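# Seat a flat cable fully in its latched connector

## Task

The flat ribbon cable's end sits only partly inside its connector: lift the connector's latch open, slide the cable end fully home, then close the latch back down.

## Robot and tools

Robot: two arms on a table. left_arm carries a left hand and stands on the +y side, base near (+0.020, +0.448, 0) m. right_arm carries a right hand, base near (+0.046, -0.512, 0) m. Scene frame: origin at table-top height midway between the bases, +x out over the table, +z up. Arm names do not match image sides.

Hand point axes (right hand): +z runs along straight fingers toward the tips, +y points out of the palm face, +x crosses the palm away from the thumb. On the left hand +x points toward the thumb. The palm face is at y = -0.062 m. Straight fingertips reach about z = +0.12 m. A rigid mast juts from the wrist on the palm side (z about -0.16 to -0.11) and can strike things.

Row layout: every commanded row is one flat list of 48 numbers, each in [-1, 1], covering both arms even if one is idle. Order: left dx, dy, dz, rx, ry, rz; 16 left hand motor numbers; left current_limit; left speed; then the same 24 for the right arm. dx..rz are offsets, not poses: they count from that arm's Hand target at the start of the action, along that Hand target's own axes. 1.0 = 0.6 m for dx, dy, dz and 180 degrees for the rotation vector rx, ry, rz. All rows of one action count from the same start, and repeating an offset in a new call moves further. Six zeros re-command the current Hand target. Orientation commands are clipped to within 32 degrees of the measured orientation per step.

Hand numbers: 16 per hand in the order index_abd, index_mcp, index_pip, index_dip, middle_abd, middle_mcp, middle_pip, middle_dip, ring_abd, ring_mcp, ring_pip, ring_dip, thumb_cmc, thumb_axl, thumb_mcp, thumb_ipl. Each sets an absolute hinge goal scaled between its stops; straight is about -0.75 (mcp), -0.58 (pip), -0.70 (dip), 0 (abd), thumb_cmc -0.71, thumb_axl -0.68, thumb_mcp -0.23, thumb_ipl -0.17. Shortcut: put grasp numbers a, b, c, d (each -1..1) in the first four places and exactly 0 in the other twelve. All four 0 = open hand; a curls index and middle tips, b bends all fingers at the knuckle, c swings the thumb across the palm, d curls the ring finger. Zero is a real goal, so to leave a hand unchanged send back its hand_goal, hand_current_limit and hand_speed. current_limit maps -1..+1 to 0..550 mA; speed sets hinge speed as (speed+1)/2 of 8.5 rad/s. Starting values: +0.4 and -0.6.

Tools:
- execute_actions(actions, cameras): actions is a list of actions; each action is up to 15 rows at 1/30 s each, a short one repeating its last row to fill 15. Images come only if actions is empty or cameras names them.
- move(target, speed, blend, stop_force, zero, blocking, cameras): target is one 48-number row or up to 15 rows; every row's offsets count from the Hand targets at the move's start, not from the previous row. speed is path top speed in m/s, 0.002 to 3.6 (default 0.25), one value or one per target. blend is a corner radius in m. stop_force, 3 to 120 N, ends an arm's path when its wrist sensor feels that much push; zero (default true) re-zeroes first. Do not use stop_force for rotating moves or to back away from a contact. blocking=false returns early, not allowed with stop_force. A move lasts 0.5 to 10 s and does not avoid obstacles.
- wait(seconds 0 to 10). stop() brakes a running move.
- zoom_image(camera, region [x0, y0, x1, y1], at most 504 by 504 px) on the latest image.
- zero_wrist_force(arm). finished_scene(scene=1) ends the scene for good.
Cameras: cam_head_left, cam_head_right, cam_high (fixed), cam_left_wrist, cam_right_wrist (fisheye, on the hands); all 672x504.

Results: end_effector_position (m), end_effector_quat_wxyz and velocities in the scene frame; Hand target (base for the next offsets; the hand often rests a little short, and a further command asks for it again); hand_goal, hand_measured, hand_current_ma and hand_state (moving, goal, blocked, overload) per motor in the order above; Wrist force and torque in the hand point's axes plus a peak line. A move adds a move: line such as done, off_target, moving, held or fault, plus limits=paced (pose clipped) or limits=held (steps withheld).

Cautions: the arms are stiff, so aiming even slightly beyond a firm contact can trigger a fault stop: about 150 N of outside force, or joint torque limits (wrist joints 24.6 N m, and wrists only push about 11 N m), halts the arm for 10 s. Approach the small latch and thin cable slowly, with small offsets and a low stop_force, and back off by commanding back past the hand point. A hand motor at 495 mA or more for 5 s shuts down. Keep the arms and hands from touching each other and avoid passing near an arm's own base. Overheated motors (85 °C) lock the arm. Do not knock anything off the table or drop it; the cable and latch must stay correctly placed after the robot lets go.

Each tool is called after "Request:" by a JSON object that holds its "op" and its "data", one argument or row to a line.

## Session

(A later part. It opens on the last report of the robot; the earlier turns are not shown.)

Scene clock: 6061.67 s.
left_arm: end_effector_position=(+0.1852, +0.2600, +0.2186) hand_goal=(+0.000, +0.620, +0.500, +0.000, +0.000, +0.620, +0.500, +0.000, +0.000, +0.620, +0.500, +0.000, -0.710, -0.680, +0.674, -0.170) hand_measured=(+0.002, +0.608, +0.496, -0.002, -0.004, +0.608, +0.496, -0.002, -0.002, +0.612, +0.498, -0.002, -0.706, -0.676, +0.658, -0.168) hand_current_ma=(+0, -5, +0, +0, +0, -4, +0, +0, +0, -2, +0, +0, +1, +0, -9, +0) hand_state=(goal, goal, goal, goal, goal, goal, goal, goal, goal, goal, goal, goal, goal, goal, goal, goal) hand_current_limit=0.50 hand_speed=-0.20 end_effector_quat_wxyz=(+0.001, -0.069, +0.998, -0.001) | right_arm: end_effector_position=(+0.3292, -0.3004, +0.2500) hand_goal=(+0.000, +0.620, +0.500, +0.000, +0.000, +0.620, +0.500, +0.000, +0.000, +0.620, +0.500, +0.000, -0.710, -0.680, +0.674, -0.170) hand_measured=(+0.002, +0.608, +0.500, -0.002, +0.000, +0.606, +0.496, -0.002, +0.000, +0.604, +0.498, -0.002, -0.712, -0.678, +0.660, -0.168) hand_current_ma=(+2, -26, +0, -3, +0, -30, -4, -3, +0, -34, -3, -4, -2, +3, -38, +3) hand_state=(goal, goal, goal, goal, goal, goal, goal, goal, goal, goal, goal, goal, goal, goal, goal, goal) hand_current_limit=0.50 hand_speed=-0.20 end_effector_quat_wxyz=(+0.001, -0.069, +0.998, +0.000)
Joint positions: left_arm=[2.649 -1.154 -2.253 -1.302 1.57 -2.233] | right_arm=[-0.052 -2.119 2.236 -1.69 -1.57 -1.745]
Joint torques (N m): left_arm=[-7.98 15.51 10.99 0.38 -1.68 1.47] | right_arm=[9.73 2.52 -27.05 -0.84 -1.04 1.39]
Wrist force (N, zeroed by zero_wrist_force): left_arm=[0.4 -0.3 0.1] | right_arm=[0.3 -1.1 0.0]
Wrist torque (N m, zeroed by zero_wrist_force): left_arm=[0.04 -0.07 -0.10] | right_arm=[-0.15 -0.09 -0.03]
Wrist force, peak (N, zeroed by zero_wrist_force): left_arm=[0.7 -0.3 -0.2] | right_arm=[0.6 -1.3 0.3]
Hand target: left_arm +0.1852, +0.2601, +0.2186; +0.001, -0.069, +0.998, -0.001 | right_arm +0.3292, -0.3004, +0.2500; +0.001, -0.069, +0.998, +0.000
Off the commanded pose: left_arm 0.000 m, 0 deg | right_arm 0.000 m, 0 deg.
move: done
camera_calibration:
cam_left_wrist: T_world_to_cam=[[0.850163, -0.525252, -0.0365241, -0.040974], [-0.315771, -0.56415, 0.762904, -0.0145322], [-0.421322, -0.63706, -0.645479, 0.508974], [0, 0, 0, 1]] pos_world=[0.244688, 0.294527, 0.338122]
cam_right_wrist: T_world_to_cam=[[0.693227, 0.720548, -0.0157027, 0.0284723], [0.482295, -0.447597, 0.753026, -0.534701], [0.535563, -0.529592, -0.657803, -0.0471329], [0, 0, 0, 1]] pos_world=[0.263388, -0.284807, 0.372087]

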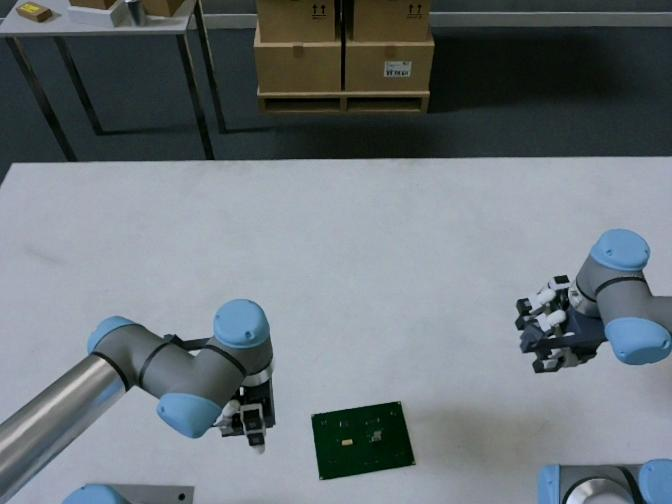

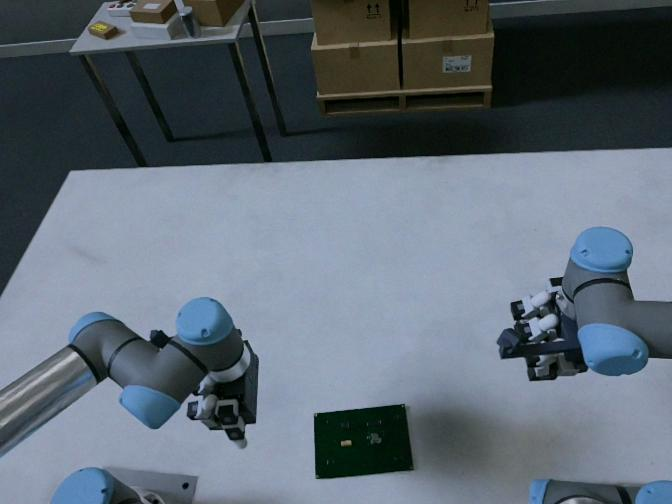

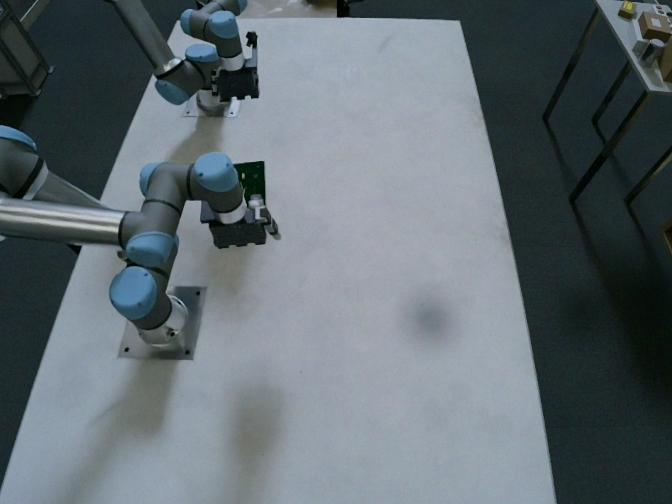

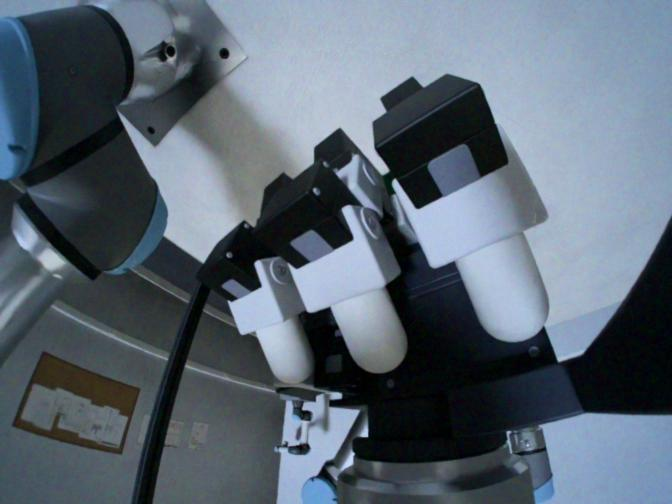

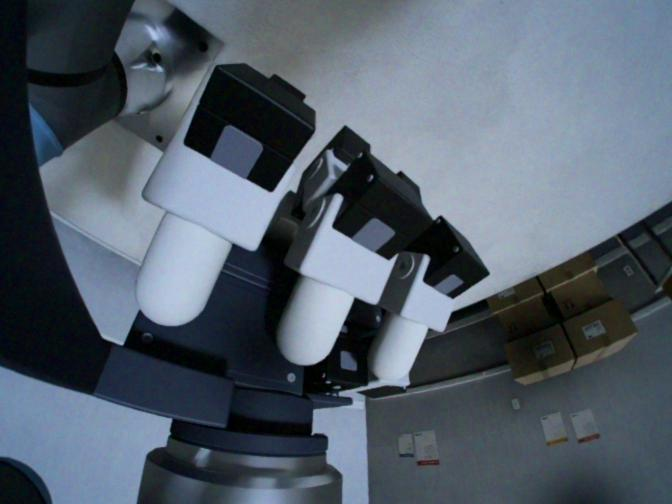

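Request:
{"op": "move", "data": {
  "target": [
    [0,0,0,0,0,0, 0,0.62,0.5,0.001, 0,0.62,0.5,0.001, 0,0.62,0.5,0.001, -0.71,-0.68,0.674,-0.17, 0.5,-0.2, 0.1273,0.1615,0.0833,0,0,0, 0,0.479,0.664,-0.26, 0,0.62,0.5,0.001, 0,0.62,0.5,0.001, -0.98,-0.678,-0.226,-0.168, 0.5,-0.2],
    [0,0,0,0,0,0, 0,0.62,0.5,0.001, 0,0.62,0.5,0.001, 0,0.62,0.5,0.001, -0.71,-0.68,0.674,-0.17, 0.5,-0.2, 0.2758,0.2268,0.132,0,0,0, 0,0.479,0.664,-0.26, 0,0.62,0.5,0.001, 0,0.62,0.5,0.001, -0.98,-0.678,-0.226,-0.168, 0.5,-0.2],
    [0,0,0,0,0,0, 0,0.62,0.5,0.001, 0,0.62,0.5,0.001, 0,0.62,0.5,0.001, -0.71,-0.68,0.674,-0.17, 0.5,-0.2, 0.2653,0.4418,0.1333,0,0,0, 0,0.479,0.664,-0.26, 0,0.62,0.5,0.001, 0,0.62,0.5,0.001, -0.98,-0.678,-0.226,-0.168, 0.5,-0.2],
    [0,0,0,0,0,0, 0,0.62,0.5,0.001, 0,0.62,0.5,0.001, 0,0.62,0.5,0.001, -0.71,-0.68,0.674,-0.17, 0.5,-0.2, 0.1888,0.5195,0.1333,0,0,0, 0,0.479,0.664,-0.26, 0,0.62,0.5,0.001, 0,0.62,0.5,0.001, -0.98,-0.678,-0.226,-0.168, 0.5,-0.2]
  ],
  "speed": 0.25,
  "blend": [0.03,0.03,0.02,0]
}}

Request:
{"op": "move", "data": {
  "target": [0,0,0,0,0,0, 0,0.62,0.5,0.001, 0,0.62,0.5,0.001, 0,0.62,0.5,0.001, -0.71,-0.68,0.674,-0.17, 0.5,-0.2, 0,0,0.2167,0,0,0, 0,0.479,0.664,-0.26, 0,0.62,0.5,0.001, 0,0.62,0.5,0.001, -0.98,-0.678,-0.226,-0.168, 0.5,-0.2],
  "speed": 0.15,
  "cameras": ["cam_head_left","cam_head_right","cam_high"]
}}

Scene clock: 6095.77 s.
left_arm: end_effector_position=(+0.1852, +0.2601, +0.2186) hand_goal=(+0.000, +0.620, +0.500, +0.000, +0.000, +0.620, +0.500, +0.000, +0.000, +0.620, +0.500, +0.000, -0.710, -0.680, +0.674, -0.170) hand_measured=(+0.002, +0.608, +0.496, -0.002, -0.004, +0.608, +0.496, -0.002, -0.002, +0.612, +0.498, -0.002, -0.706, -0.676, +0.658, -0.168) hand_current_ma=(+0, -5, +0, +0, +0, -4, +0, +0, +0, -2, +0, +0, +1, +0, -9, +0) hand_state=(goal, goal, goal, goal, goal, goal, goal, goal, goal, goal, goal, goal, goal, goal, goal, goal) hand_current_limit=0.50 hand_speed=-0.20 end_effector_quat_wxyz=(+0.001, -0.069, +0.998, -0.001) | right_arm: end_effector_position=(+0.1741, -0.0073, +0.1700) hand_goal=(+0.000, +0.478, +0.664, -0.260, +0.000, +0.620, +0.500, +0.000, +0.000, +0.620, +0.500, +0.000, -0.980, -0.678, -0.226, -0.168) hand_measured=(+0.002, +0.472, +0.662, -0.256, +0.000, +0.606, +0.496, -0.002, +0.000, +0.604, +0.498, -0.002, -0.978, -0.678, -0.214, -0.168) hand_current_ma=(+2, -9, -4, +4, +0, -30, -4, -3, +0, -34, -3, -4, +2, +0, +31, +0) hand_state=(goal, goal, goal, goal, goal, goal, goal, goal, goal, goal, goal, goal, goal, goal, goal, goal) hand_current_limit=0.50 hand_speed=-0.20 end_effector_quat_wxyz=(+0.001, -0.069, +0.998, +0.000)
Joint positions: left_arm=[2.649 -1.154 -2.253 -1.302 1.57 -2.233] | right_arm=[0.967 -1.648 2.144 -2.069 -1.572 -0.726]
Joint torques (N m): left_arm=[-4.44 16.59 11.56 0.41 -1.75 1.93] | right_arm=[11.55 -1.89 -28.73 -5.95 -1.33 1.97]
Wrist force (N, zeroed by zero_wrist_force): left_arm=[0.4 -0.2 0.0] | right_arm=[-0.3 -0.3 0.4]
Wrist torque (N m, zeroed by zero_wrist_force): left_arm=[0.06 -0.08 -0.09] | right_arm=[-0.07 0.01 -0.10]
Wrist force, peak (N, zeroed by zero_wrist_force): left_arm=[0.4 -0.4 -0.3] | right_arm=[-0.3 -2.2 0.0]
Hand target: left_arm +0.1852, +0.2601, +0.2186; +0.001, -0.069, +0.998, -0.001 | right_arm +0.1742, -0.0072, +0.1700; +0.001, -0.069, +0.998, +0.000
Off the commanded pose: left_arm 0.000 m, 0 deg | right_arm 0.000 m, 0 deg.
move: done

Scene clock: 6097.37 s.
left_arm: end_effector_position=(+0.1852, +0.2601, +0.2186) hand_goal=(+0.000, +0.620, +0.500, +0.000, +0.000, +0.620, +0.500, +0.000, +0.000, +0.620, +0.500, +0.000, -0.710, -0.680, +0.674, -0.170) hand_measured=(+0.002, +0.608, +0.496, -0.002, -0.004, +0.608, +0.496, -0.002, -0.002, +0.612, +0.498, -0.002, -0.706, -0.676, +0.658, -0.168) hand_current_ma=(+0, -5, +0, +0, +0, -4, +0, +0, +0, -2, +0, +0, +1, +0, -9, +0) hand_state=(goal, goal, goal, goal, goal, goal, goal, goal, goal, goal, goal, goal, goal, goal, goal, goal) hand_current_limit=0.50 hand_speed=-0.20 end_effector_quat_wxyz=(+0.001, -0.069, +0.998, -0.001) | right_arm: end_effector_position=(+0.1744, -0.0071, +0.0401) hand_goal=(+0.000, +0.478, +0.664, -0.260, +0.000, +0.620, +0.500, +0.000, +0.000, +0.620, +0.500, +0.000, -0.980, -0.678, -0.226, -0.168) hand_measured=(+0.002, +0.472, +0.662, -0.256, +0.000, +0.606, +0.496, -0.002, +0.000, +0.604, +0.498, -0.002, -0.978, -0.678, -0.214, -0.168) hand_current_ma=(+2, -9, -4, +4, +0, -30, -4, -3, +0, -34, -3, -4, +2, +0, +30, +0) hand_state=(goal, goal, goal, goal, goal, goal, goal, goal, goal, goal, goal, goal, goal, goal, goal, goal) hand_current_limit=0.50 hand_speed=-0.20 end_effector_quat_wxyz=(+0.001, -0.069, +0.998, +0.000)
Joint positions: left_arm=[2.649 -1.154 -2.253 -1.302 1.57 -2.233] | right_arm=[0.967 -1.395 2.313 -2.49 -1.572 -0.726]
Joint torques (N m): left_arm=[-2.05 15.19 11.79 0.5 -1.8 1.7] | right_arm=[11.37 -9.47 -8.41 -5.93 2.2 1.94]
Wrist force (N, zeroed by zero_wrist_force): left_arm=[0.3 -0.2 -0.1] | right_arm=[0.1 -0.5 0.5]
Wrist torque (N m, zeroed by zero_wrist_force): left_arm=[0.08 -0.07 -0.10] | right_arm=[-0.09 -0.03 -0.02]
Wrist force, peak (N, zeroed by zero_wrist_force): left_arm=[0.5 -0.4 0.0] | right_arm=[-0.2 -0.7 1.6]
Hand target: left_arm +0.1852, +0.2601, +0.2186; +0.001, -0.069, +0.998, -0.001 | right_arm +0.1744, -0.0071, +0.0400; +0.001, -0.069, +0.998, +0.000
Off the commanded pose: left_arm 0.000 m, 0 deg | right_arm 0.000 m, 0 deg.
move: done
Images, in order (width x height): cam_head_left 672x504, cam_head_right 672x504, cam_high 672x504.

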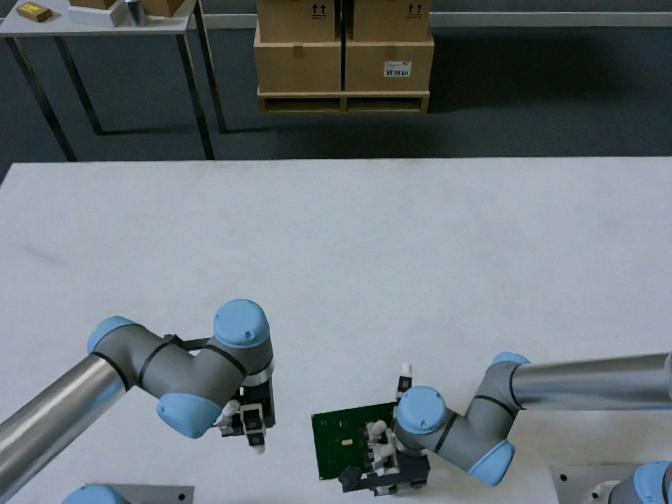

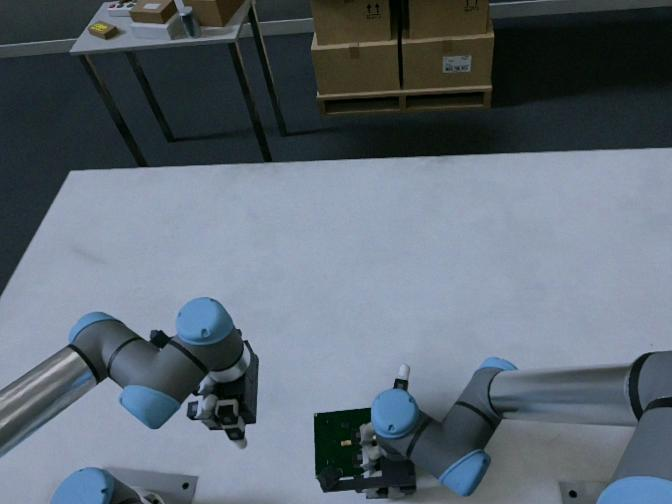

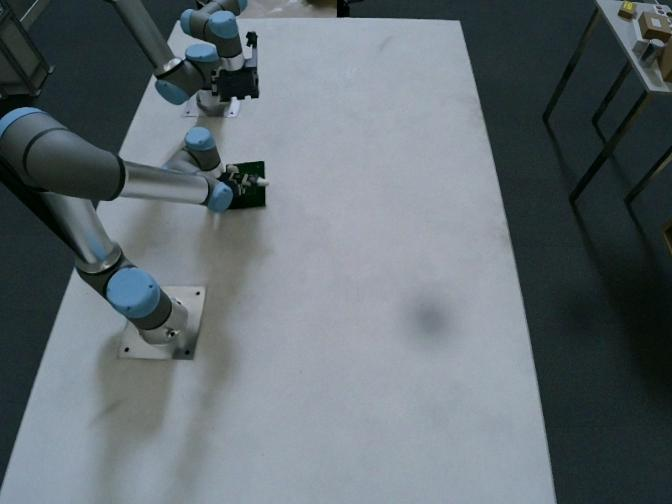

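Request:
{"op": "zoom_image", "data": {
  "camera": "cam_head_left",
  "region": [300, 390, 460, 504]
}}

Request:
{"op": "zoom_image", "data": {
  "camera": "cam_head_right",
  "region": [300, 390, 460, 504]
}}

Scaled by 3.150 from the camera's 672x504 image, which has a finer 960x720 frame.

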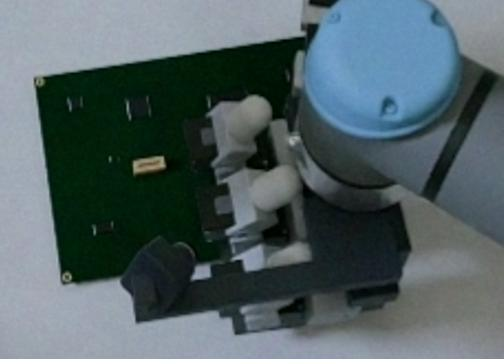

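Scaled by 3.150 from the camera's 672x504 image, which has a finer 960x720 frame.

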